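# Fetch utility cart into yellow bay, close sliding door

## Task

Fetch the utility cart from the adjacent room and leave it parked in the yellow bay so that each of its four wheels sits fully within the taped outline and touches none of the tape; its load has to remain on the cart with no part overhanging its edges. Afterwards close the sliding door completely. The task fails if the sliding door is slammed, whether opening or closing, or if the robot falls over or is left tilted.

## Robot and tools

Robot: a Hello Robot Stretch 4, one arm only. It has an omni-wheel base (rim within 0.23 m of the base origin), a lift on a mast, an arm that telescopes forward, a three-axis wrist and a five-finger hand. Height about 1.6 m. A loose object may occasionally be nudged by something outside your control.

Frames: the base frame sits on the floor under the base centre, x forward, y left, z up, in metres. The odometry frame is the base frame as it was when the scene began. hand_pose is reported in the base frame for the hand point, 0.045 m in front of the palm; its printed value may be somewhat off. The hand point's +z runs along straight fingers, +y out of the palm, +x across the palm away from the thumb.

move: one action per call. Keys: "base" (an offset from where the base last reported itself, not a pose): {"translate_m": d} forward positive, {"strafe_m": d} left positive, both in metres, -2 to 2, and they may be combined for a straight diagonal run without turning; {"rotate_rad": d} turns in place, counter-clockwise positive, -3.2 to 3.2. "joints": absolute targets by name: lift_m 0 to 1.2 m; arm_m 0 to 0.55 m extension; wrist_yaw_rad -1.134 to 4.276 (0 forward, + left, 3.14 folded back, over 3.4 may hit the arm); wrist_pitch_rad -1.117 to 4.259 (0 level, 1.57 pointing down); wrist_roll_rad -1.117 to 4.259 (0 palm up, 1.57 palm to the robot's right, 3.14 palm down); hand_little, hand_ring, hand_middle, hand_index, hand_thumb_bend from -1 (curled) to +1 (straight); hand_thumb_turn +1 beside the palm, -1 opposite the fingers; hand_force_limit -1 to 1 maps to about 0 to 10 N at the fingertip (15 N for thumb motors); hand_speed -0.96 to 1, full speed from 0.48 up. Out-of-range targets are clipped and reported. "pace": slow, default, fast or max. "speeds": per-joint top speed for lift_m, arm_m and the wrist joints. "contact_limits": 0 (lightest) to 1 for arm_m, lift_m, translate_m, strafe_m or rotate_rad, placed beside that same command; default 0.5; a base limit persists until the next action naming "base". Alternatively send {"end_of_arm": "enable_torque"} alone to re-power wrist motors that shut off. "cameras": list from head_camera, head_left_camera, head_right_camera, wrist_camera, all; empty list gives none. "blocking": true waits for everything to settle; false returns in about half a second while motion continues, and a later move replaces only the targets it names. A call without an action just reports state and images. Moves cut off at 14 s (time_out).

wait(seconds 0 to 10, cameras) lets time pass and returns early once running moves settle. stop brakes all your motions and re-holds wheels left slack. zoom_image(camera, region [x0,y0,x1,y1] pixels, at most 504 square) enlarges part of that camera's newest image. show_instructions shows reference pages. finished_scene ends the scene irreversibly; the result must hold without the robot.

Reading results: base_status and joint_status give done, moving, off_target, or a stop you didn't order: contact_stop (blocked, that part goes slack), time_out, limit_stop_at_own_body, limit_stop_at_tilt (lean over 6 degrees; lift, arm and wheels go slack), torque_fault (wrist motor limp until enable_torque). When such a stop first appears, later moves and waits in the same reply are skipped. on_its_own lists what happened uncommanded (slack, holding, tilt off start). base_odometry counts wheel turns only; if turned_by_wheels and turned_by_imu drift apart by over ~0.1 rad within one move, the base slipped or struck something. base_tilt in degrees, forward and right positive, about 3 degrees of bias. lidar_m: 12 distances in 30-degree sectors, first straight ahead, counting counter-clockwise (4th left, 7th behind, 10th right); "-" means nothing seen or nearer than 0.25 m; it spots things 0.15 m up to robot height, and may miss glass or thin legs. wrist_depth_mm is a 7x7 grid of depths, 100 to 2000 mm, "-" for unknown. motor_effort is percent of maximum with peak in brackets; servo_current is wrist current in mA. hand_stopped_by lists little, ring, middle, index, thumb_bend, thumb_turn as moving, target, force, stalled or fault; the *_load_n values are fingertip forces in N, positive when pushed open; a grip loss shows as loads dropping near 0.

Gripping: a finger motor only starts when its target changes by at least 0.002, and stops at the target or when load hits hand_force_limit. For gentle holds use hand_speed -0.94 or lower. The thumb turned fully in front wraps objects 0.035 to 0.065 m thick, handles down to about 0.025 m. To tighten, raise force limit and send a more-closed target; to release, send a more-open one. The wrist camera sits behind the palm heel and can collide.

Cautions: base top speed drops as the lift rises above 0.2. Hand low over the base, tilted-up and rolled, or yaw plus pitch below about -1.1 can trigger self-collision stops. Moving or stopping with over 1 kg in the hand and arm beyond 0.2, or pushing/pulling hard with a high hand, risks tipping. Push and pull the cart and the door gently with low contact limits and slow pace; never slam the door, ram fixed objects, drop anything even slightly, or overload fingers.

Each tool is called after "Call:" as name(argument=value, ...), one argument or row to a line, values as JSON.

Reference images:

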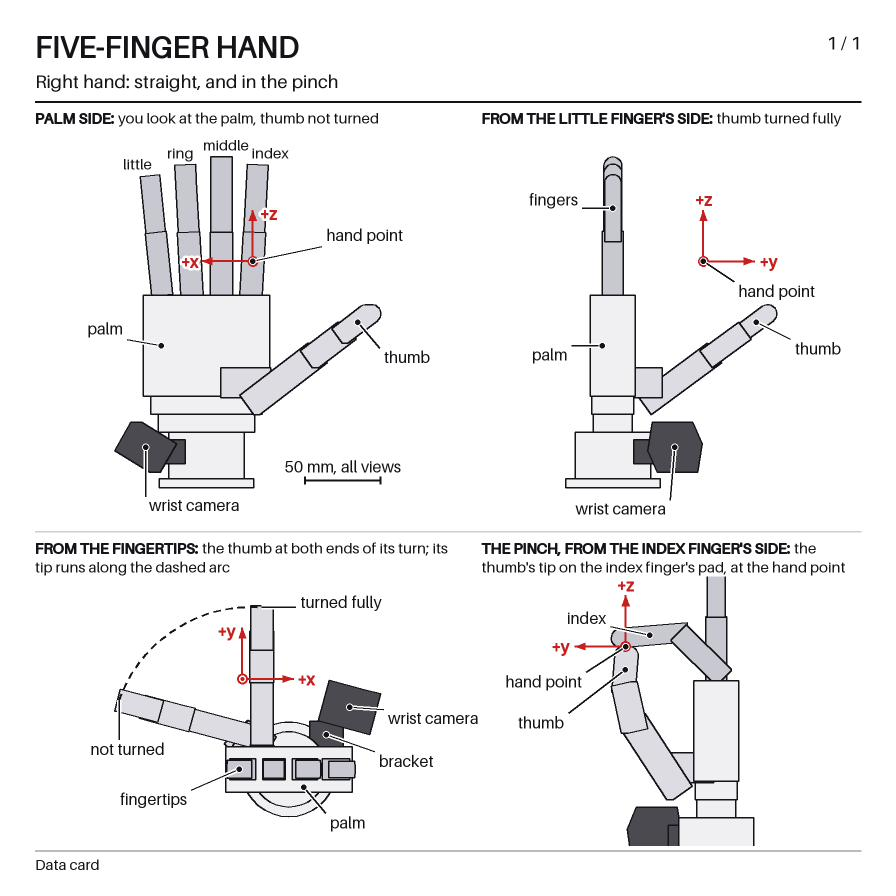

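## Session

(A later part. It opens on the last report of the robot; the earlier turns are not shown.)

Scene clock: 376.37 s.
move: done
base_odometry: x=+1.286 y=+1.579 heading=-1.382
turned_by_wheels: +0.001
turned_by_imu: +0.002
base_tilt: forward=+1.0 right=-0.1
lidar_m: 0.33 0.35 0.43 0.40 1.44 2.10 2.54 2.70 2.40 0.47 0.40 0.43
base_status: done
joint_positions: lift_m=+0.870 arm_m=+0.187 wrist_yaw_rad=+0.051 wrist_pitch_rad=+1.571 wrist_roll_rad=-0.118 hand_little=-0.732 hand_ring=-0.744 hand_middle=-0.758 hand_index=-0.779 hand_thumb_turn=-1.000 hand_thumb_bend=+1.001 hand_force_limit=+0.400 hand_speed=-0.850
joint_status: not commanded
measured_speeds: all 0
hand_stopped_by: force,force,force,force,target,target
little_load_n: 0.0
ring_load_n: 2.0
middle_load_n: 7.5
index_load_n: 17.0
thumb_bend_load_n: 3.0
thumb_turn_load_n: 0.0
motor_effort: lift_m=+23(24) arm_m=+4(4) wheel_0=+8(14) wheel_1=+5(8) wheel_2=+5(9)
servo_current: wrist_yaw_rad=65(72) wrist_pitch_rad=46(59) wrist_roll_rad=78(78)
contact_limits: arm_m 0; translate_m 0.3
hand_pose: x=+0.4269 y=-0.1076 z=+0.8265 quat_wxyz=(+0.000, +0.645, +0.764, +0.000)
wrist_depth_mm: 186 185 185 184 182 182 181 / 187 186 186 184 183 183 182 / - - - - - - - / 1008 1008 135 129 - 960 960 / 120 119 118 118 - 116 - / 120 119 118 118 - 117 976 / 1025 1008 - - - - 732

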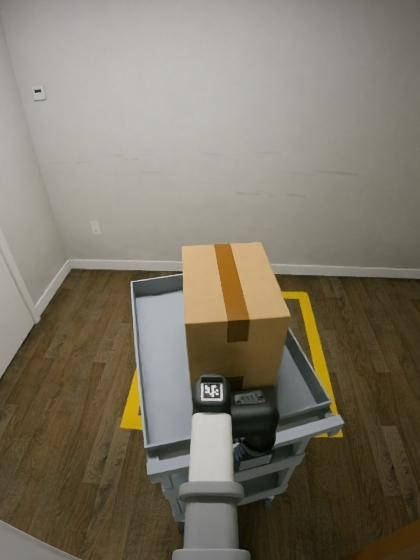

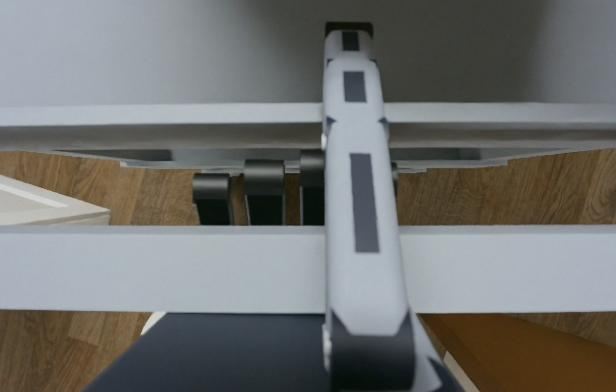

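Call:
move(
  base={"translate_m": 0.3, "strafe_m": -0.02},
  pace="slow",
  contact_limits={"translate_m": 0.3},
  cameras=["head_camera", "head_left_camera", "head_right_camera", "wrist_camera"],
)

Call:
zoom_image(
  camera="head_camera",
  region=[60, 200, 380, 520],
)

Scene clock: 382.27 s.
move: done
base_odometry: x=+1.322 y=+1.281 heading=-1.382
turned_by_wheels: +0.000
turned_by_imu: -0.001
base_tilt: forward=+1.0 right=-0.1
lidar_m: 0.32 0.35 1.39 0.44 0.44 2.10 2.84 3.00 0.36 0.33 2.48 0.41
base_status: done
joint_positions: lift_m=+0.870 arm_m=+0.187 wrist_yaw_rad=+0.050 wrist_pitch_rad=+1.571 wrist_roll_rad=-0.119 hand_little=-0.732 hand_ring=-0.744 hand_middle=-0.758 hand_index=-0.779 hand_thumb_turn=-1.000 hand_thumb_bend=+1.001 hand_force_limit=+0.400 hand_speed=-0.850
joint_status: not commanded
measured_speeds: all 0
hand_stopped_by: force,force,force,force,target,target
little_load_n: 0.0
ring_load_n: 1.0
middle_load_n: 4.5
index_load_n: 12.5
thumb_bend_load_n: 1.5
thumb_turn_load_n: 1.5
motor_effort: lift_m=+23(24) arm_m=+4(4) wheel_0=+2(14) wheel_1=+3(8) wheel_2=-1(10)
servo_current: wrist_yaw_rad=72(78) wrist_pitch_rad=33(52) wrist_roll_rad=72(91)
contact_limits: arm_m 0; translate_m 0.3
hand_pose: x=+0.4268 y=-0.1075 z=+0.8265 quat_wxyz=(+0.000, +0.645, +0.764, +0.000)
wrist_depth_mm: 185 185 183 183 182 182 182 / 186 186 185 184 183 183 183 / 991 - - - - - - / 991 991 135 128 - 976 960 / 119 118 118 118 - 117 - / 120 119 118 118 - 117 991 / 1008 1008 - - - - 991

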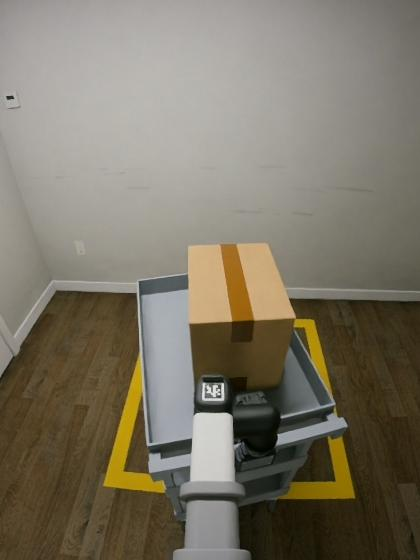

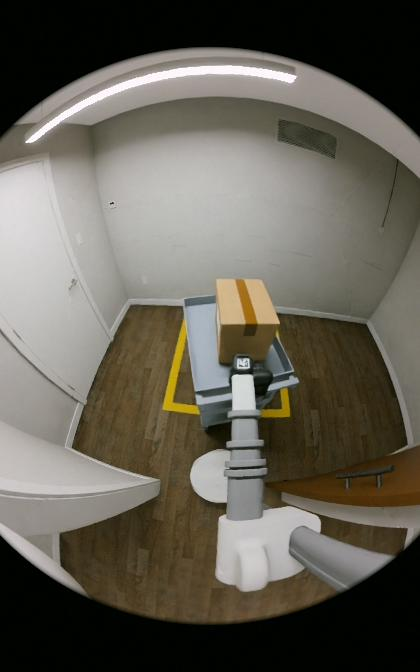

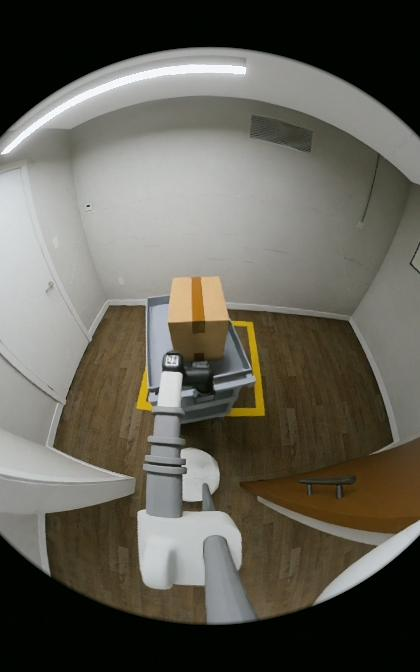

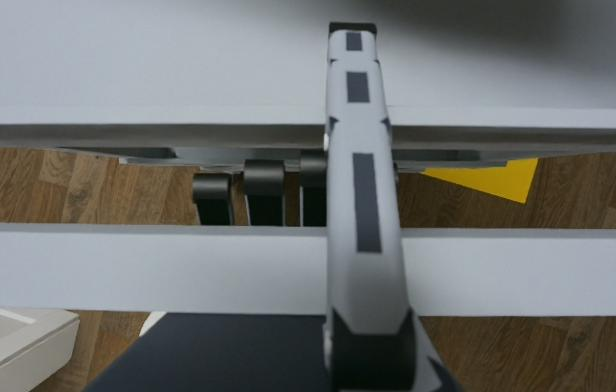

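Scaled by 1.575 from the camera's image (finer frame: 600x800).

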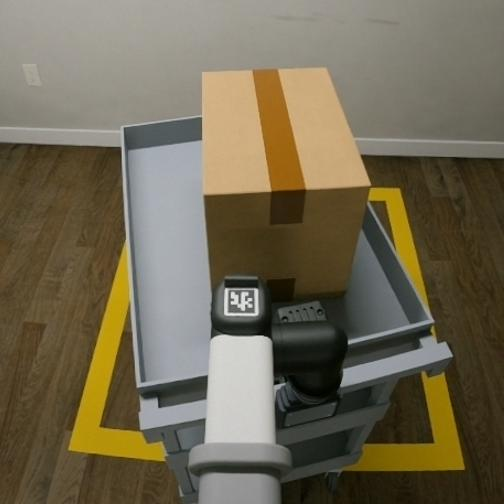

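Call:
move(
  base={"translate_m": 0.15, "strafe_m": 0.0},
  pace="slow",
  contact_limits={"translate_m": 0.3},
)

Call:
move(
  base={"rotate_rad": -0.06},
  pace="slow",
  contact_limits={"rotate_rad": 0.3},
  cameras=["head_camera", "wrist_camera"],
)

Scene clock: 386.27 s.
move: done
base_odometry: x=+1.351 y=+1.134 heading=-1.382
turned_by_wheels: +0.000
turned_by_imu: -0.004
base_tilt: forward=+1.0 right=-0.2
lidar_m: 0.33 0.33 1.40 0.88 0.51 2.19 3.02 3.17 0.43 0.97 2.37 0.42
base_status: done
joint_positions: lift_m=+0.870 arm_m=+0.187 wrist_yaw_rad=+0.043 wrist_pitch_rad=+1.571 wrist_roll_rad=-0.115 hand_little=-0.732 hand_ring=-0.744 hand_middle=-0.759 hand_index=-0.779 hand_thumb_turn=-1.000 hand_thumb_bend=+1.000 hand_force_limit=+0.400 hand_speed=-0.850
joint_status: not commanded
measured_speeds: all 0
hand_stopped_by: force,force,force,force,target,target
little_load_n: 0.0
ring_load_n: 0.5
middle_load_n: 3.5
index_load_n: 10.5
thumb_bend_load_n: 1.5
thumb_turn_load_n: 3.0
motor_effort: lift_m=+24(24) arm_m=+4(4) wheel_0=+0(7) wheel_1=+3(6) wheel_2=-4(12)
servo_current: wrist_yaw_rad=52(72) wrist_pitch_rad=39(46) wrist_roll_rad=26(91)
contact_limits: arm_m 0; translate_m 0.3
hand_pose: x=+0.4260 y=-0.1083 z=+0.8265 quat_wxyz=(+0.000, +0.649, +0.761, +0.000)
wrist_depth_mm: 184 183 184 182 181 181 181 / 186 185 185 184 183 183 183 / 960 - - - - - 976 / 976 976 135 128 - 976 976 / 119 119 118 118 - 117 117 / 120 119 118 118 - 118 976 / 1008 991 - - - - 991
pictures: none

Scene clock: 387.03 s.
move: done
base_odometry: x=+1.351 y=+1.134 heading=-1.440
turned_by_wheels: -0.058
turned_by_imu: -0.056
base_tilt: forward=+1.0 right=-0.1
lidar_m: 0.32 0.33 1.40 1.11 0.47 2.19 3.01 3.10 0.41 0.79 2.45 0.41
base_status: done
joint_positions: lift_m=+0.870 arm_m=+0.187 wrist_yaw_rad=+0.055 wrist_pitch_rad=+1.571 wrist_roll_rad=-0.122 hand_little=-0.732 hand_ring=-0.744 hand_middle=-0.758 hand_index=-0.779 hand_thumb_turn=-1.000 hand_thumb_bend=+1.001 hand_force_limit=+0.400 hand_speed=-0.850
joint_status: not commanded
measured_speeds: all 0
hand_stopped_by: force,force,force,force,target,target
little_load_n: 0.0
ring_load_n: 2.5
middle_load_n: 8.5
index_load_n: 19.0
thumb_bend_load_n: 3.0
thumb_turn_load_n: 0.0
motor_effort: lift_m=+24(24) arm_m=+4(4) wheel_0=+10(12) wheel_1=+5(8) wheel_2=+9(10)
servo_current: wrist_yaw_rad=85(91) wrist_pitch_rad=46(46) wrist_roll_rad=65(78)
contact_limits: arm_m 0; rotate_rad 0.3
hand_pose: x=+0.4274 y=-0.1070 z=+0.8265 quat_wxyz=(+0.000, +0.642, +0.767, +0.000)
wrist_depth_mm: 187 186 185 183 182 182 182 / 188 186 186 185 184 183 182 / - - - - - - - / 991 976 135 129 - 976 976 / 120 119 118 118 - 117 - / 120 119 118 118 - 117 991 / 1008 1008 - - - - 976

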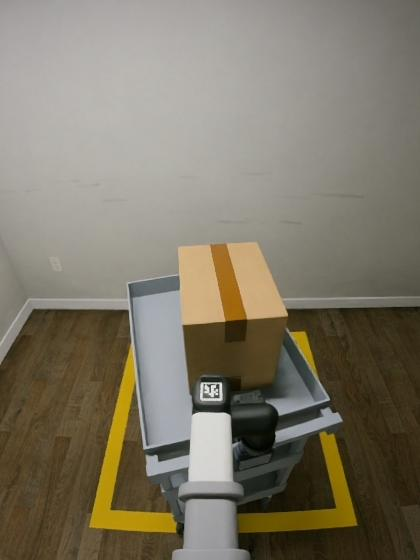

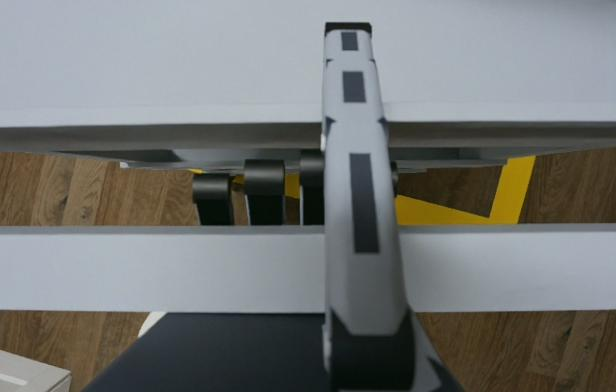

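Call:
move(
  base={"translate_m": 0.1, "strafe_m": 0.01},
  pace="slow",
  contact_limits={"translate_m": 0.3},
  cameras=["wrist_camera"],
)

Call:
move(
  base={"rotate_rad": -0.06},
  pace="slow",
  contact_limits={"rotate_rad": 0.3},
  cameras=["head_camera", "wrist_camera"],
)

Scene clock: 392.67 s.
move: done
base_odometry: x=+1.374 y=+1.036 heading=-1.440
turned_by_wheels: +0.000
turned_by_imu: -0.002
base_tilt: forward=+1.0 right=-0.1
lidar_m: 0.32 0.32 1.41 1.32 0.54 0.61 3.12 3.19 0.49 1.14 2.39 0.42
base_status: done
joint_positions: lift_m=+0.870 arm_m=+0.187 wrist_yaw_rad=+0.054 wrist_pitch_rad=+1.571 wrist_roll_rad=-0.122 hand_little=-0.732 hand_ring=-0.744 hand_middle=-0.758 hand_index=-0.779 hand_thumb_turn=-1.000 hand_thumb_bend=+1.001 hand_force_limit=+0.400 hand_speed=-0.850
joint_status: not commanded
measured_speeds: all 0
hand_stopped_by: force,force,force,force,target,target
little_load_n: 0.0
ring_load_n: 1.0
middle_load_n: 5.5
index_load_n: 15.5
thumb_bend_load_n: 2.5
thumb_turn_load_n: 0.0
motor_effort: lift_m=+23(24) arm_m=+4(4) wheel_0=+2(14) wheel_1=+5(10) wheel_2=-2(6)
servo_current: wrist_yaw_rad=85(91) wrist_pitch_rad=33(46) wrist_roll_rad=59(98)
contact_limits: arm_m 0; translate_m 0.3
hand_pose: x=+0.4273 y=-0.1071 z=+0.8265 quat_wxyz=(+0.000, +0.642, +0.766, +0.000)
wrist_depth_mm: 185 184 184 183 182 182 181 / 185 186 184 184 183 183 182 / 991 - - - - - - / 1008 960 134 128 - 976 960 / 119 118 118 118 - 117 - / 120 119 118 118 - 118 991 / 1008 1008 - - - - 976

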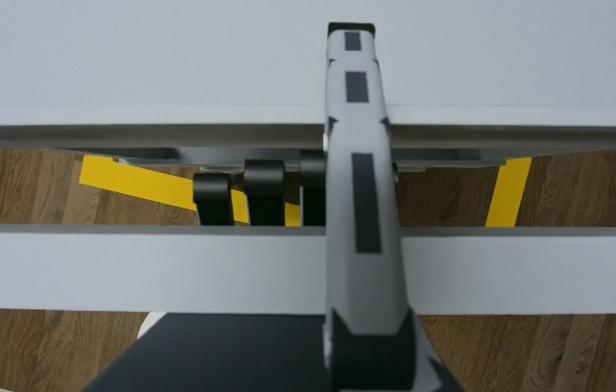

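Scene clock: 393.43 s.
move: done
base_odometry: x=+1.374 y=+1.036 heading=-1.497
turned_by_wheels: -0.058
turned_by_imu: -0.056
base_tilt: forward=+1.0 right=-0.1
lidar_m: 0.32 0.34 1.42 1.34 0.53 0.57 3.10 3.17 0.47 0.94 2.42 0.43
base_status: done
joint_positions: lift_m=+0.870 arm_m=+0.187 wrist_yaw_rad=+0.061 wrist_pitch_rad=+1.570 wrist_roll_rad=-0.128 hand_little=-0.732 hand_ring=-0.744 hand_middle=-0.758 hand_index=-0.779 hand_thumb_turn=-1.000 hand_thumb_bend=+1.001 hand_force_limit=+0.400 hand_speed=-0.850
joint_status: not commanded
measured_speeds: all 0
hand_stopped_by: force,force,force,force,target,target
little_load_n: 0.0
ring_load_n: 4.0
middle_load_n: 12.5
index_load_n: 25.5
thumb_bend_load_n: 5.5
thumb_turn_load_n: 0.0
on_its_own: wrist_yaw_rad is at rest, and its servo_current (117 mA) is outside its rest range (0 to 104 mA)
motor_effort: lift_m=+23(24) arm_m=+4(4) wheel_0=+12(14) wheel_1=+8(8) wheel_2=+10(12)
servo_current: wrist_yaw_rad=117(124) wrist_pitch_rad=46(46) wrist_roll_rad=98(117)
contact_limits: arm_m 0; rotate_rad 0.3
hand_pose: x=+0.4283 y=-0.1062 z=+0.8266 quat_wxyz=(+0.000, +0.637, +0.771, +0.000)
wrist_depth_mm: 187 186 185 183 182 182 181 / 187 186 186 184 184 183 182 / 991 - - - - 433 960 / 991 991 134 129 - 976 976 / 119 119 118 - - 116 - / 120 119 118 118 - 117 991 / 1008 1008 - - - - 960

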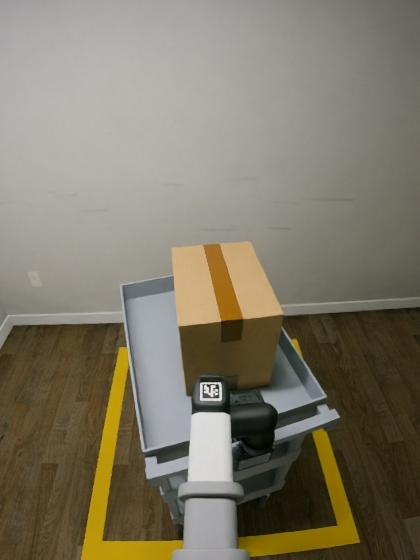

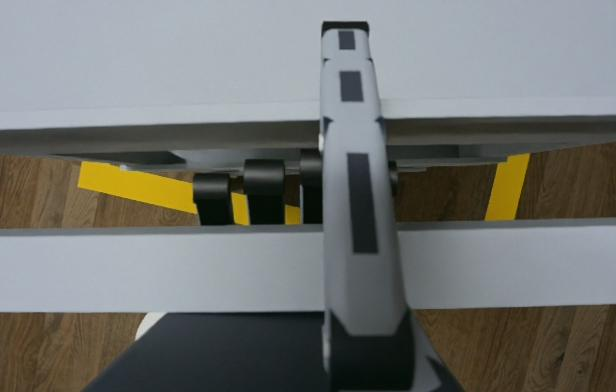

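Call:
move(
  base={"translate_m": 0.14, "strafe_m": -0.025},
  pace="slow",
  contact_limits={"translate_m": 0.3},
  cameras=["head_camera", "head_left_camera", "head_right_camera", "wrist_camera"],
)

Scene clock: 398.93 s.
move: done
base_odometry: x=+1.359 y=+0.895 heading=-1.496
turned_by_wheels: +0.001
turned_by_imu: +0.000
base_tilt: forward=+1.0 right=-0.1
lidar_m: 0.33 0.34 1.48 1.37 0.79 0.66 3.26 0.53 0.56 1.40 2.31 0.40
base_status: done
joint_positions: lift_m=+0.870 arm_m=+0.187 wrist_yaw_rad=+0.061 wrist_pitch_rad=+1.570 wrist_roll_rad=-0.128 hand_little=-0.732 hand_ring=-0.744 hand_middle=-0.758 hand_index=-0.779 hand_thumb_turn=-1.000 hand_thumb_bend=+1.001 hand_force_limit=+0.400 hand_speed=-0.850
joint_status: not commanded
measured_speeds: all 0
hand_stopped_by: force,force,force,force,target,target
little_load_n: 0.0
ring_load_n: 4.0
middle_load_n: 12.5
index_load_n: 25.5
thumb_bend_load_n: 4.0
thumb_turn_load_n: 0.0
on_its_own: wrist_yaw_rad is at rest, and its servo_current (117 mA) is outside its rest range (0 to 104 mA); wrist_roll_rad is at rest, and its servo_current (111 mA) is outside its rest range (0 to 104 mA)
motor_effort: lift_m=+23(24) arm_m=+4(4) wheel_0=+6(17) wheel_1=+4(11) wheel_2=+3(10)
servo_current: wrist_yaw_rad=117(130) wrist_pitch_rad=39(46) wrist_roll_rad=111(137)
contact_limits: arm_m 0; translate_m 0.3
hand_pose: x=+0.4283 y=-0.1062 z=+0.8266 quat_wxyz=(+0.000, +0.637, +0.771, +0.000)
wrist_depth_mm: 186 185 185 184 182 182 182 / 187 186 186 185 184 182 183 / 204 - - - - - 960 / 991 991 135 130 - 976 976 / 119 119 118 - - 117 - / 120 119 118 118 - 117 976 / 1008 1008 - - - - 976

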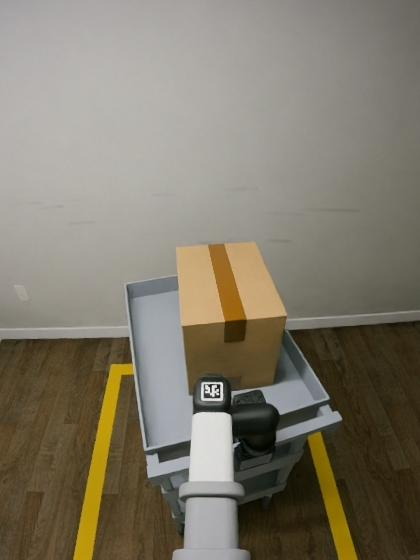

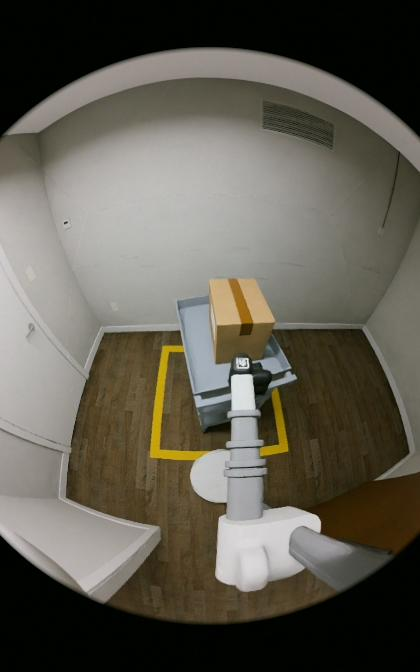

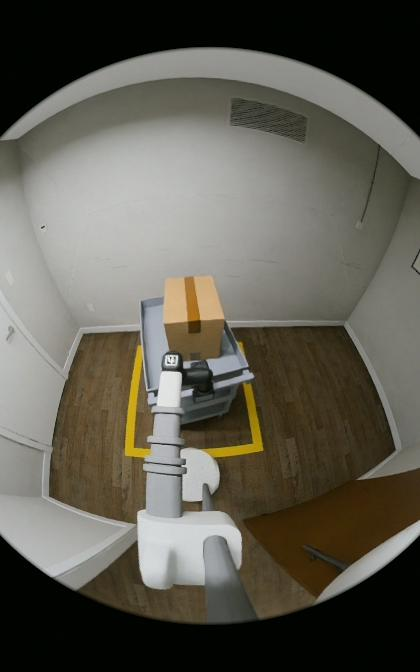

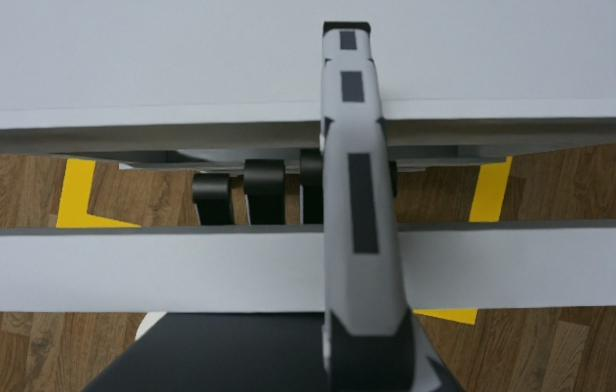

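Call:
move(
  joints={"wrist_roll_rad": -0.17, "wrist_yaw_rad": 0.08},
)

Call:
move(
  base={"translate_m": -0.004},
  joints={"hand_speed": -0.8, "hand_little": -0.6, "hand_ring": -0.6, "hand_middle": -0.6, "hand_index": -0.6},
  pace="slow",
  cameras=["wrist_camera"],
)

Call:
move(
  joints={"hand_speed": -0.6, "hand_little": 1.0, "hand_ring": 1.0, "hand_middle": 1.0, "hand_index": 1.0},
  cameras=["wrist_camera"],
)

Scene clock: 401.27 s.
move: done
base_odometry: x=+1.359 y=+0.895 heading=-1.497
turned_by_wheels: -0.001
turned_by_imu: -0.002
base_tilt: forward=+1.0 right=-0.1
lidar_m: 0.32 0.33 1.47 1.36 0.78 0.68 3.26 0.55 0.57 1.38 2.30 0.42
base_status: not commanded
joint_positions: lift_m=+0.870 arm_m=+0.187 wrist_yaw_rad=+0.082 wrist_pitch_rad=+1.570 wrist_roll_rad=-0.168 hand_little=-0.732 hand_ring=-0.744 hand_middle=-0.759 hand_index=-0.779 hand_thumb_turn=-1.000 hand_thumb_bend=+1.000 hand_force_limit=+0.400 hand_speed=-0.850
joint_status: all done
measured_speeds: all 0
hand_stopped_by: force,force,force,force,target,target
little_load_n: 0.0
ring_load_n: 0.5
middle_load_n: 3.0
index_load_n: 9.5
thumb_bend_load_n: 1.0
thumb_turn_load_n: 1.0
motor_effort: lift_m=+24(24) arm_m=+4(4) wheel_0=+2(6) wheel_1=+2(4) wheel_2=+2(3)
servo_current: wrist_yaw_rad=52(104) wrist_pitch_rad=26(33) wrist_roll_rad=65(91)
contact_limits: arm_m 0; translate_m 0.3
hand_pose: x=+0.4312 y=-0.1021 z=+0.8266 quat_wxyz=(+0.000, +0.613, +0.790, +0.000)
wrist_depth_mm: 186 185 184 183 182 182 181 / 187 185 185 185 183 183 182 / - - - - - - 960 / 991 991 136 128 - 976 976 / 119 119 118 118 - 117 116 / 120 119 118 118 - 117 991 / 1008 1008 - - - - 976
pictures: none

Scene clock: 402.07 s.
move: done
base_odometry: x=+1.359 y=+0.899 heading=-1.497
turned_by_wheels: +0.000
turned_by_imu: -0.002
base_tilt: forward=+1.0 right=-0.1
lidar_m: 0.31 0.32 1.45 1.37 0.76 0.67 3.25 0.56 0.57 1.33 2.31 0.43
base_status: done
joint_positions: lift_m=+0.870 arm_m=+0.187 wrist_yaw_rad=+0.082 wrist_pitch_rad=+1.570 wrist_roll_rad=-0.168 hand_little=-0.600 hand_ring=-0.600 hand_middle=-0.600 hand_index=-0.600 hand_thumb_turn=-1.000 hand_thumb_bend=+1.000 hand_force_limit=+0.400 hand_speed=-0.800
joint_status: all done
measured_speeds: all 0
hand_stopped_by: target,target,target,target,target,target
little_load_n: 0.0
ring_load_n: 0.0
middle_load_n: 0.0
index_load_n: 0.0
thumb_bend_load_n: 0.0
thumb_turn_load_n: 0.0
motor_effort: lift_m=+23(24) arm_m=+4(4) wheel_0=-2(4) wheel_1=-3(5) wheel_2=+2(11)
servo_current: wrist_yaw_rad=46(52) wrist_pitch_rad=26(46) wrist_roll_rad=46(78)
contact_limits: arm_m 0
hand_pose: x=+0.4312 y=-0.1021 z=+0.8266 quat_wxyz=(+0.000, +0.613, +0.790, +0.000)
wrist_depth_mm: 187 187 187 186 185 185 185 / 189 187 187 187 185 186 186 / 976 442 192 - - - - / 991 991 144 143 - 976 976 / 121 121 120 120 - 119 - / 1008 778 120 120 - 119 991 / 1008 1025 - - - - 991

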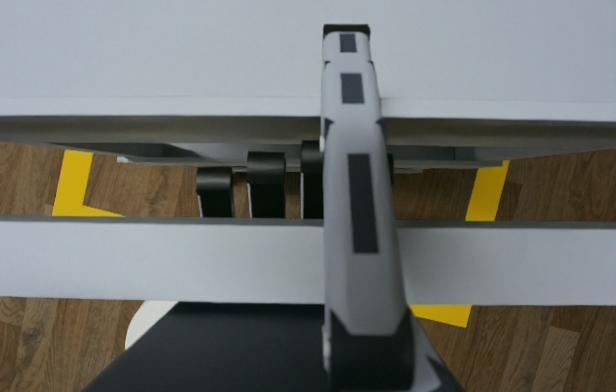

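Scene clock: 404.00 s.
move: done
base_odometry: x=+1.359 y=+0.899 heading=-1.497
turned_by_wheels: +0.000
turned_by_imu: -0.001
base_tilt: forward=+1.0 right=-0.1
lidar_m: 0.32 0.33 1.45 1.37 0.78 0.66 3.25 0.54 0.56 1.38 2.30 0.46
base_status: not commanded
joint_positions: lift_m=+0.870 arm_m=+0.187 wrist_yaw_rad=+0.082 wrist_pitch_rad=+1.570 wrist_roll_rad=-0.168 hand_little=+1.000 hand_ring=+1.000 hand_middle=+1.000 hand_index=+1.000 hand_thumb_turn=-1.000 hand_thumb_bend=+1.000 hand_force_limit=+0.400 hand_speed=-0.600
joint_status: all done
measured_speeds: all 0
hand_stopped_by: target,target,target,target,target,target
little_load_n: 0.0
ring_load_n: 0.0
middle_load_n: 0.0
index_load_n: 0.0
thumb_bend_load_n: 0.0
thumb_turn_load_n: 0.0
motor_effort: lift_m=+23(24) arm_m=+4(4) wheel_0=-2(2) wheel_1=-3(3) wheel_2=+2(3)
servo_current: wrist_yaw_rad=39(59) wrist_pitch_rad=39(52) wrist_roll_rad=46(78)
contact_limits: arm_m 0
hand_pose: x=+0.4312 y=-0.1021 z=+0.8266 quat_wxyz=(+0.000, +0.613, +0.790, +0.000)
wrist_depth_mm: 187 187 186 186 185 185 185 / 188 187 187 187 186 186 186 / 991 439 442 - - - - / 991 991 991 991 - 991 976 / 121 120 120 120 - 119 - / 991 788 120 120 - 120 1008 / 1008 1008 - - - - 991

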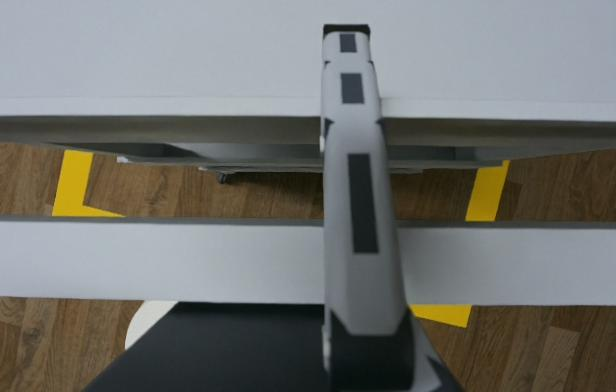

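Call:
move(
  joints={"arm_m": 0.17, "lift_m": 0.92},
  pace="slow",
)

Call:
move(
  joints={"lift_m": 1.05, "arm_m": 0.02},
  cameras=["all"],
)

Call:
zoom_image(
  camera="head_camera",
  region=[60, 220, 380, 540],
)

Scene clock: 406.10 s.
move: done
base_odometry: x=+1.359 y=+0.899 heading=-1.497
turned_by_wheels: +0.000
turned_by_imu: -0.001
base_tilt: forward=+1.0 right=+0.0
lidar_m: 0.32 0.33 1.46 1.36 0.76 0.65 3.22 0.55 0.58 1.36 2.32 0.42
base_status: not commanded
joint_positions: lift_m=+0.920 arm_m=+0.170 wrist_yaw_rad=+0.082 wrist_pitch_rad=+1.570 wrist_roll_rad=-0.168 hand_little=+1.000 hand_ring=+1.000 hand_middle=+1.000 hand_index=+1.000 hand_thumb_turn=-1.000 hand_thumb_bend=+1.000 hand_force_limit=+0.400 hand_speed=-0.600
joint_status: all done
measured_speeds: all 0
hand_stopped_by: target,target,target,target,target,target
little_load_n: 0.0
ring_load_n: 0.0
middle_load_n: 0.0
index_load_n: 0.0
thumb_bend_load_n: 0.0
thumb_turn_load_n: 0.0
motor_effort: lift_m=+23(25) arm_m=-7(12) wheel_0=-2(2) wheel_1=-3(3) wheel_2=+2(3)
servo_current: wrist_yaw_rad=52(52) wrist_pitch_rad=33(46) wrist_roll_rad=46(65)
hand_pose: x=+0.4145 y=-0.1021 z=+0.8766 quat_wxyz=(+0.000, +0.614, +0.790, +0.000)
wrist_depth_mm: 236 234 234 233 232 232 231 / 236 236 236 234 111 232 - / 1060 1042 559 559 - 1025 1025 / 170 169 169 168 - 167 167 / 1060 1042 842 1042 - 1025 1042 / 1060 1042 136 125 - - 1025 / 1060 1078 - - - - 1042
pictures: none

Scene clock: 407.70 s.
move: done
base_odometry: x=+1.359 y=+0.899 heading=-1.497
turned_by_wheels: +0.000
turned_by_imu: +0.000
base_tilt: forward=+1.0 right=-0.1
lidar_m: 0.31 0.33 1.46 1.36 0.77 0.65 3.24 0.54 0.55 1.41 2.29 0.36
base_status: not commanded
joint_positions: lift_m=+1.050 arm_m=+0.020 wrist_yaw_rad=+0.081 wrist_pitch_rad=+1.570 wrist_roll_rad=-0.168 hand_little=+1.000 hand_ring=+1.000 hand_middle=+1.000 hand_index=+1.000 hand_thumb_turn=-1.000 hand_thumb_bend=+1.000 hand_force_limit=+0.400 hand_speed=-0.600
joint_status: all done
measured_speeds: all 0
hand_stopped_by: target,target,target,target,target,target
little_load_n: 0.0
ring_load_n: -0.5
middle_load_n: 0.0
index_load_n: 0.0
thumb_bend_load_n: 0.0
thumb_turn_load_n: 0.5
motor_effort: lift_m=+23(25) arm_m=-7(12) wheel_0=-2(2) wheel_1=-3(3) wheel_2=+2(3)
servo_current: wrist_yaw_rad=52(59) wrist_pitch_rad=39(46) wrist_roll_rad=46(85)
hand_pose: x=+0.2644 y=-0.1021 z=+1.0066 quat_wxyz=(+0.000, +0.614, +0.790, +0.000)
wrist_depth_mm: 1138 300 293 291 291 304 303 / 1160 1138 1160 109 - 1138 1118 / 1182 1160 1182 1160 - 1182 1160 / 1182 1160 960 960 - 1160 1138 / 1205 1205 960 960 - 1182 1160 / 1182 1182 136 125 - - 1160 / 1205 - - - - - 1182
pictures: head_camera, head_left_camera, head_right_camera, wrist_camera

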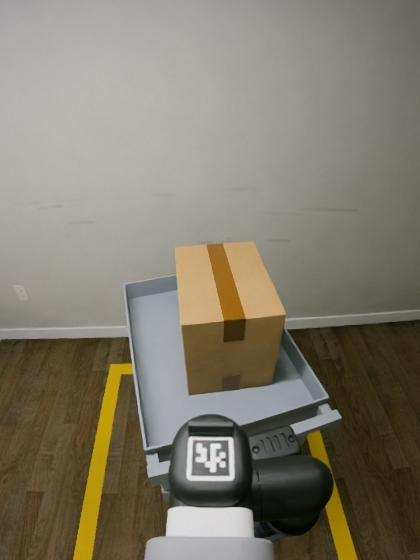

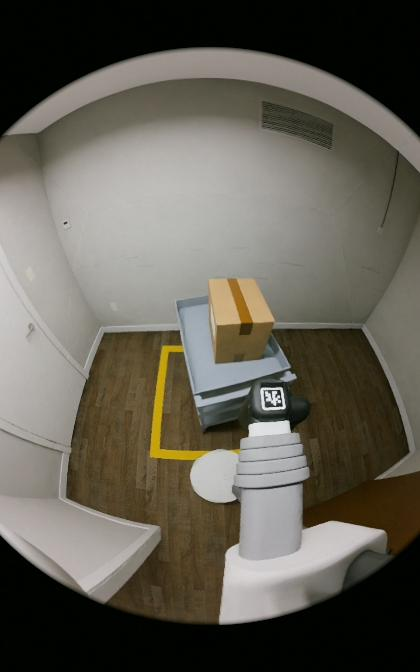

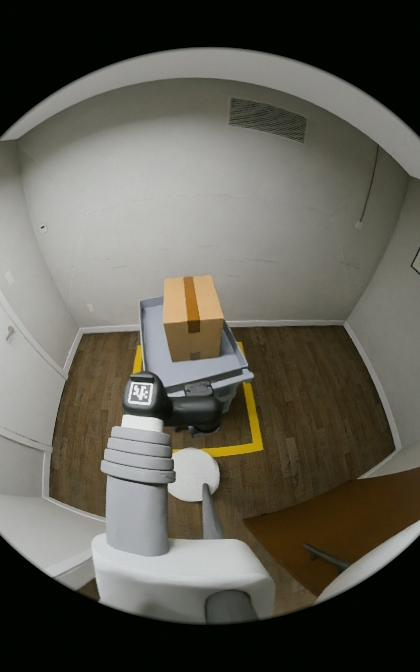

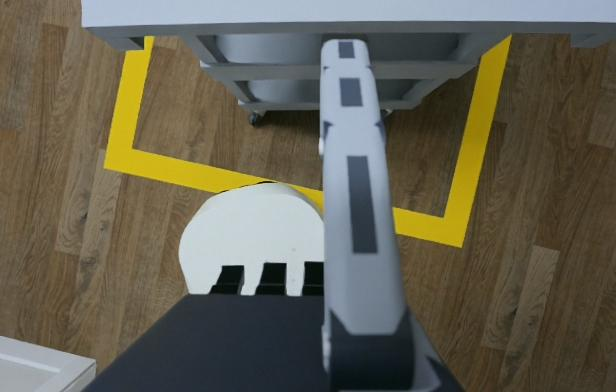

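Scaled by 1.575 from the camera's image (finer frame: 600x800).

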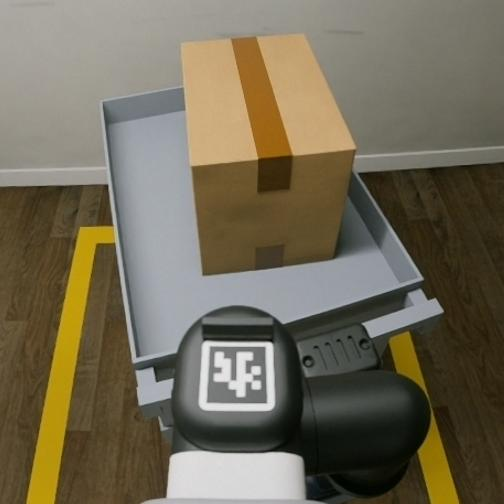

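Call:
move(
  base={"rotate_rad": -3.06},
  joints={"wrist_yaw_rad": 0.0, "wrist_roll_rad": 1.57, "hand_thumb_turn": 1.0, "lift_m": 1.08},
  pace="slow",
  cameras=["all"],
)

Scene clock: 421.53 s.
move: done
base_odometry: x=+1.359 y=+0.899 heading=+1.727
turned_by_wheels: -3.059
turned_by_imu: -3.076
base_tilt: forward=+0.9 right=-0.1
lidar_m: 3.20 0.54 0.57 2.34 2.06 0.38 0.32 0.34 1.42 1.36 0.66 0.66
base_status: done
joint_positions: lift_m=+1.080 arm_m=+0.020 wrist_yaw_rad=+0.001 wrist_pitch_rad=+1.570 wrist_roll_rad=+1.567 hand_little=+1.000 hand_ring=+1.000 hand_middle=+1.000 hand_index=+1.000 hand_thumb_turn=+1.000 hand_thumb_bend=+1.000 hand_force_limit=+0.400 hand_speed=-0.600
joint_status: all done
measured_speeds: all 0
hand_stopped_by: target,target,target,target,target,target
little_load_n: 0.0
ring_load_n: 0.0
middle_load_n: 0.0
index_load_n: 0.0
thumb_bend_load_n: -0.5
thumb_turn_load_n: 0.0
motor_effort: lift_m=+23(25) arm_m=-7(7) wheel_0=+2(6) wheel_1=+3(6) wheel_2=+2(11)
servo_current: wrist_yaw_rad=46(72) wrist_pitch_rad=33(52) wrist_roll_rad=59(117)
hand_pose: x=+0.1610 y=-0.1478 z=+1.0365 quat_wxyz=(+0.000, +1.000, +0.003, +0.000)
wrist_depth_mm: 1160 1160 1118 1160 1160 1182 1160 / 1205 1182 1182 1160 1182 1182 1160 / 1182 1182 1205 1205 1205 1160 1182 / 1229 1229 1205 1205 991 1182 1205 / 1229 1229 1205 991 960 1205 - / 1229 1255 136 126 182 - - / 1229 1229 - - - - -
pictures: head_camera, head_left_camera, head_right_camera, wrist_camera

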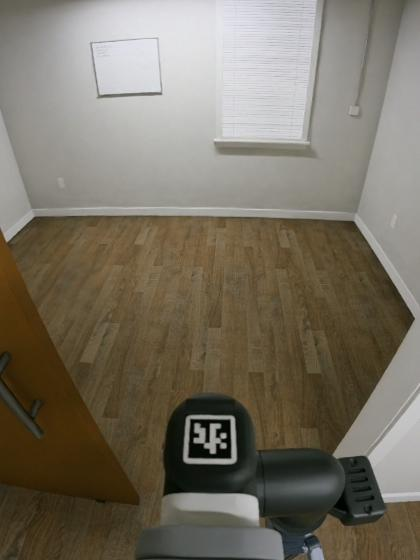

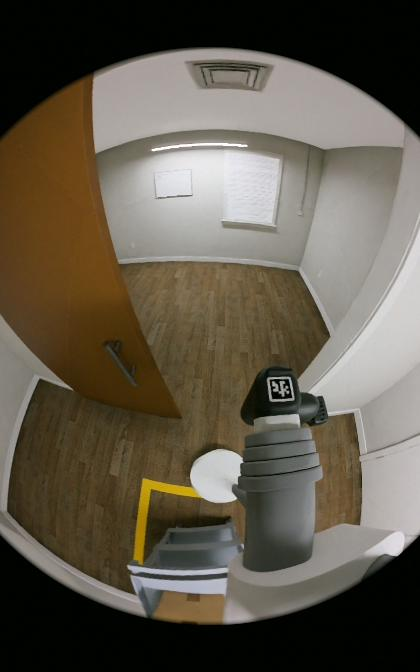

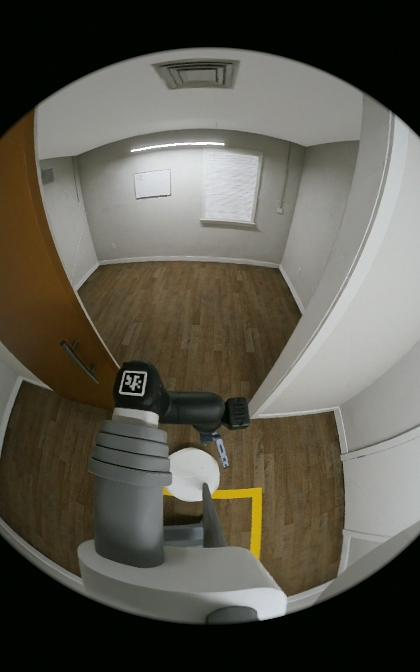

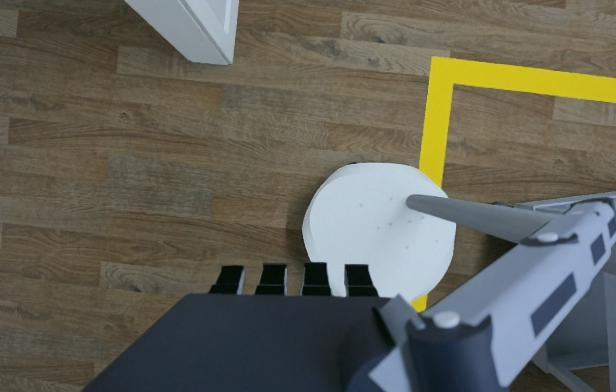

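Call:
move(
  base={"strafe_m": 0.57},
  joints={"arm_m": 0.06},
  cameras=["all"],
)

Call:
zoom_image(
  camera="head_camera",
  region=[100, 200, 420, 520],
)

Scene clock: 428.27 s.
move: done
base_odometry: x=+0.796 y=+0.810 heading=+1.727
turned_by_wheels: +0.000
turned_by_imu: -0.001
base_tilt: forward=+1.0 right=-0.1
lidar_m: 0.44 0.47 0.69 1.75 1.86 1.54 1.47 0.45 0.54 1.75 1.13 0.39
base_status: done
joint_positions: lift_m=+1.080 arm_m=+0.060 wrist_yaw_rad=+0.001 wrist_pitch_rad=+1.570 wrist_roll_rad=+1.567 hand_little=+1.000 hand_ring=+1.000 hand_middle=+1.000 hand_index=+1.000 hand_thumb_turn=+1.000 hand_thumb_bend=+1.000 hand_force_limit=+0.400 hand_speed=-0.600
joint_status: all done
measured_speeds: all 0
hand_stopped_by: target,target,target,target,target,target
little_load_n: 0.0
ring_load_n: 0.0
middle_load_n: 0.0
index_load_n: 0.0
thumb_bend_load_n: 0.0
thumb_turn_load_n: 0.0
motor_effort: lift_m=+23(23) arm_m=+7(11) wheel_0=+0(10) wheel_1=+0(12) wheel_2=+0(6)
servo_current: wrist_yaw_rad=46(52) wrist_pitch_rad=33(46) wrist_roll_rad=46(72)
hand_pose: x=+0.2005 y=-0.1478 z=+1.0366 quat_wxyz=(+0.000, +1.000, +0.003, +0.000)
wrist_depth_mm: 1205 1205 1160 1182 1160 1160 1138 / 320 1182 1182 1160 1205 1182 1160 / 327 484 1182 1160 1205 1182 1138 / 273 477 976 1182 976 1160 1160 / 357 521 1025 1008 991 991 - / 362 530 136 126 182 - - / 373 473 - - - - -
pictures: head_camera, head_left_camera, head_right_camera, wrist_camera

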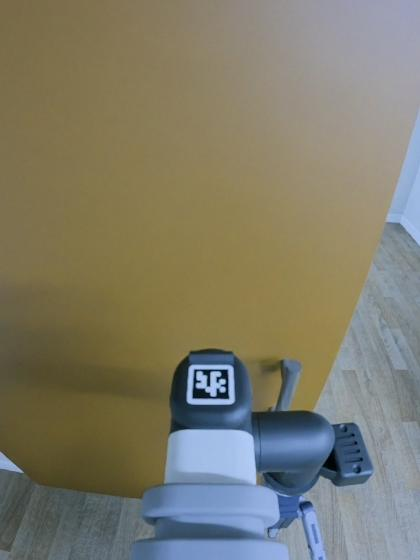

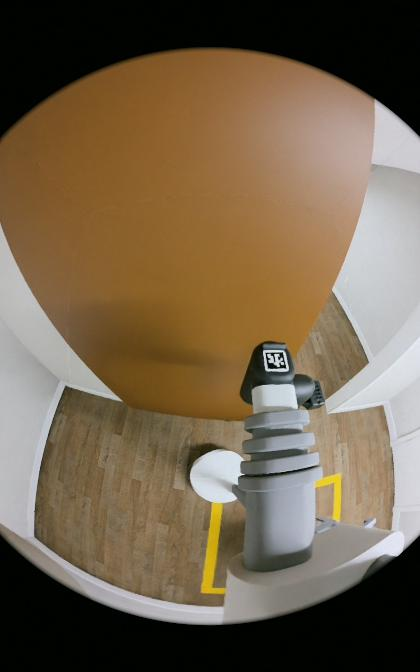

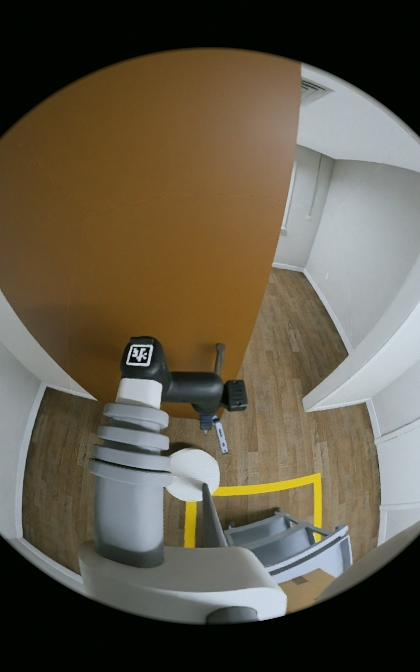

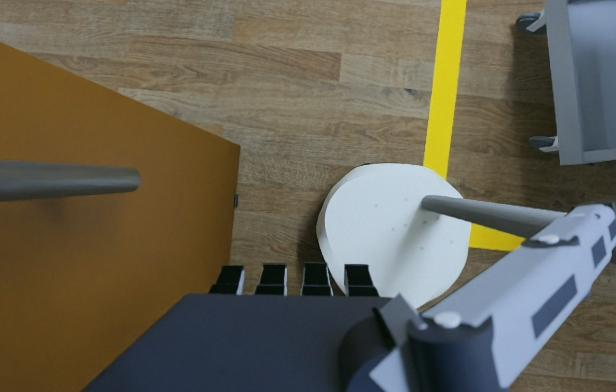

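Scaled by 1.575 from the camera's image (finer frame: 600x800).

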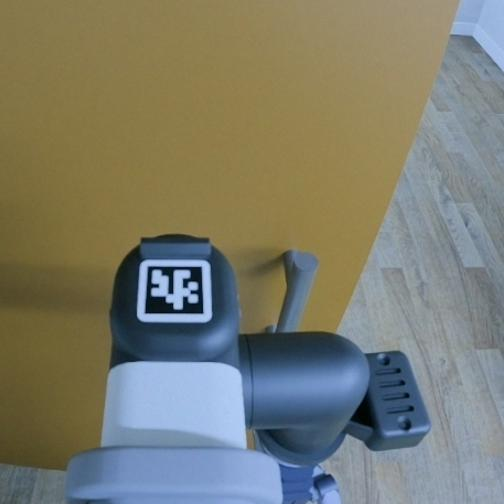

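Call:
move(
  joints={"arm_m": 0.16, "lift_m": 1.09},
  pace="slow",
  contact_limits={"arm_m": 0.0},
  cameras=["head_camera", "wrist_camera"],
)

Call:
zoom_image(
  camera="head_camera",
  region=[140, 280, 380, 520],
)

Scene clock: 434.27 s.
move: done
base_odometry: x=+0.796 y=+0.810 heading=+1.727
turned_by_wheels: +0.000
turned_by_imu: -0.001
base_tilt: forward=+1.0 right=-0.1
lidar_m: 0.43 0.47 0.68 1.76 1.86 1.52 1.47 0.46 0.53 1.71 1.12 0.40
base_status: not commanded
joint_positions: lift_m=+1.090 arm_m=+0.160 wrist_yaw_rad=+0.001 wrist_pitch_rad=+1.570 wrist_roll_rad=+1.567 hand_little=+1.000 hand_ring=+1.000 hand_middle=+1.000 hand_index=+1.000 hand_thumb_turn=+1.000 hand_thumb_bend=+1.000 hand_force_limit=+0.400 hand_speed=-0.600
joint_status: all done
measured_speeds: all 0
hand_stopped_by: target,target,target,target,target,target
little_load_n: 0.0
ring_load_n: 0.0
middle_load_n: 0.0
index_load_n: 0.0
thumb_bend_load_n: -0.5
thumb_turn_load_n: 0.0
motor_effort: lift_m=+23(25) arm_m=+7(12) wheel_0=+0(0) wheel_1=+0(0) wheel_2=-1(1)
servo_current: wrist_yaw_rad=46(59) wrist_pitch_rad=39(46) wrist_roll_rad=72(78)
contact_limits: arm_m 0
hand_pose: x=+0.3004 y=-0.1478 z=+1.0465 quat_wxyz=(+0.000, +1.000, +0.003, +0.000)
wrist_depth_mm: 190 1182 1182 1160 1182 1182 1160 / 189 274 1160 1182 1182 1182 1182 / 193 287 549 1205 1205 1182 1182 / 111 153 421 1205 1008 976 1182 / 212 307 609 1205 991 976 - / 213 297 136 126 181 - - / 219 279 - - - - -

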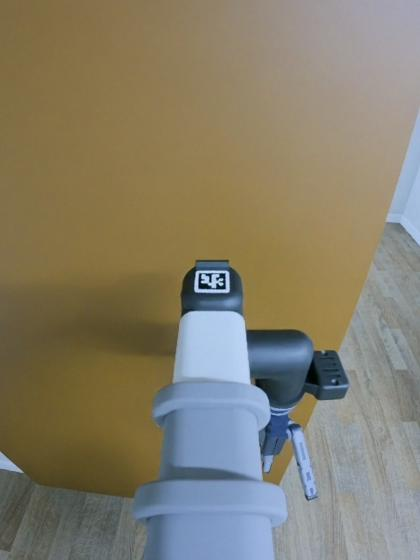

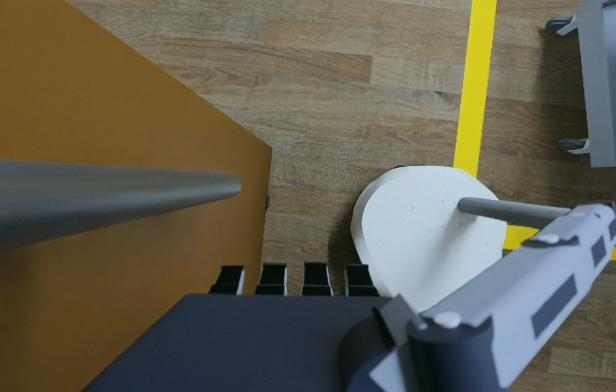

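Scaled by 2.100 from the camera's image (finer frame: 600x800).

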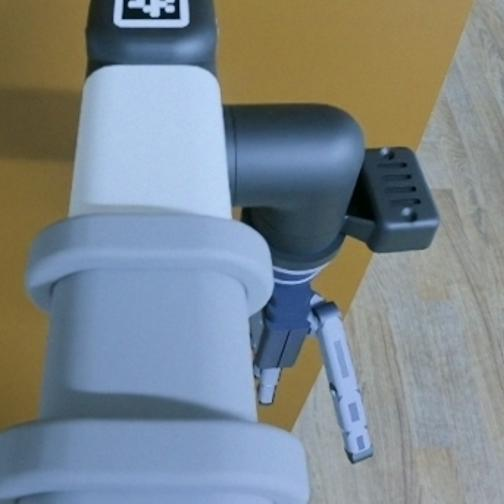

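Call:
move(
  joints={"arm_m": 0.225},
  pace="slow",
  contact_limits={"arm_m": 0.0},
  cameras=["head_camera", "head_right_camera", "wrist_camera"],
)

Call:
zoom_image(
  camera="head_camera",
  region=[140, 200, 380, 440],
)

Scene clock: 437.30 s.
move: done
base_odometry: x=+0.796 y=+0.810 heading=+1.727
turned_by_wheels: +0.000
turned_by_imu: -0.001
base_tilt: forward=+1.0 right=-0.1
lidar_m: 0.44 0.48 0.70 1.75 1.83 1.54 1.47 0.46 0.53 1.71 1.13 0.39
base_status: not commanded
joint_positions: lift_m=+1.090 arm_m=+0.225 wrist_yaw_rad=+0.001 wrist_pitch_rad=+1.570 wrist_roll_rad=+1.567 hand_little=+1.000 hand_ring=+1.000 hand_middle=+1.000 hand_index=+1.000 hand_thumb_turn=+1.000 hand_thumb_bend=+1.000 hand_force_limit=+0.400 hand_speed=-0.600
joint_status: all done
measured_speeds: all 0
hand_stopped_by: target,target,target,target,target,target
little_load_n: 0.0
ring_load_n: 0.0
middle_load_n: 0.0
index_load_n: 0.0
thumb_bend_load_n: 0.0
thumb_turn_load_n: 0.0
motor_effort: lift_m=+24(24) arm_m=+7(14) wheel_0=+0(0) wheel_1=+0(0) wheel_2=-1(2)
servo_current: wrist_yaw_rad=39(52) wrist_pitch_rad=33(46) wrist_roll_rad=39(72)
contact_limits: arm_m 0
hand_pose: x=+0.3654 y=-0.1478 z=+1.0465 quat_wxyz=(+0.000, +1.000, +0.003, +0.000)
wrist_depth_mm: 109 145 1182 1182 1160 1182 1138 / 111 149 255 1182 1182 1160 1182 / 114 158 301 1205 1182 1229 1160 / 113 131 - - 1042 976 1205 / 115 155 - - 991 991 - / 112 170 123 125 182 - - / 120 - - - - - -

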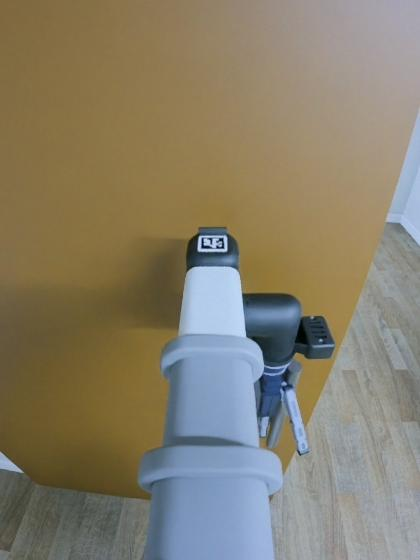

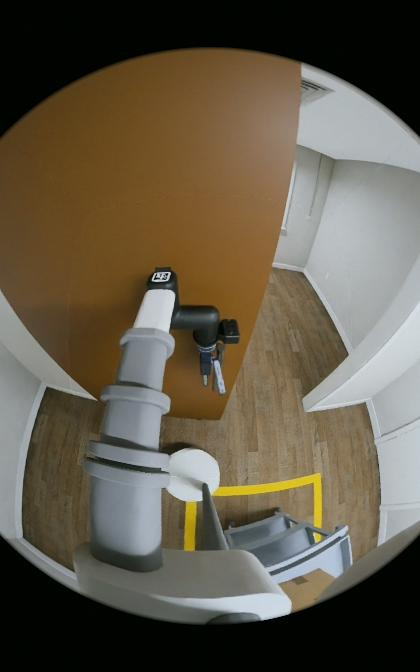

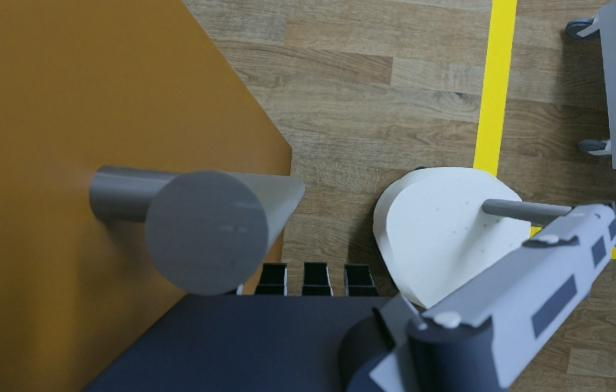

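Scaled by 2.100 from the camera's image (finer frame: 600x800).

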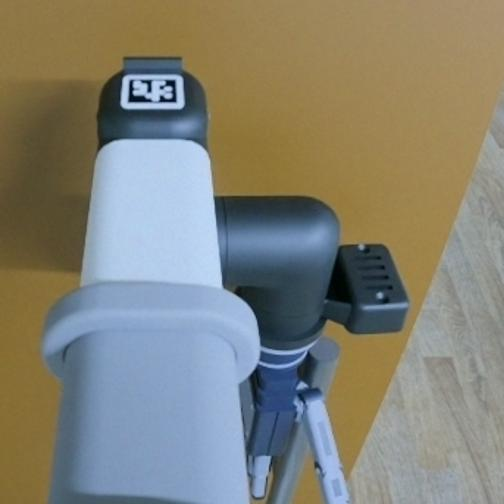

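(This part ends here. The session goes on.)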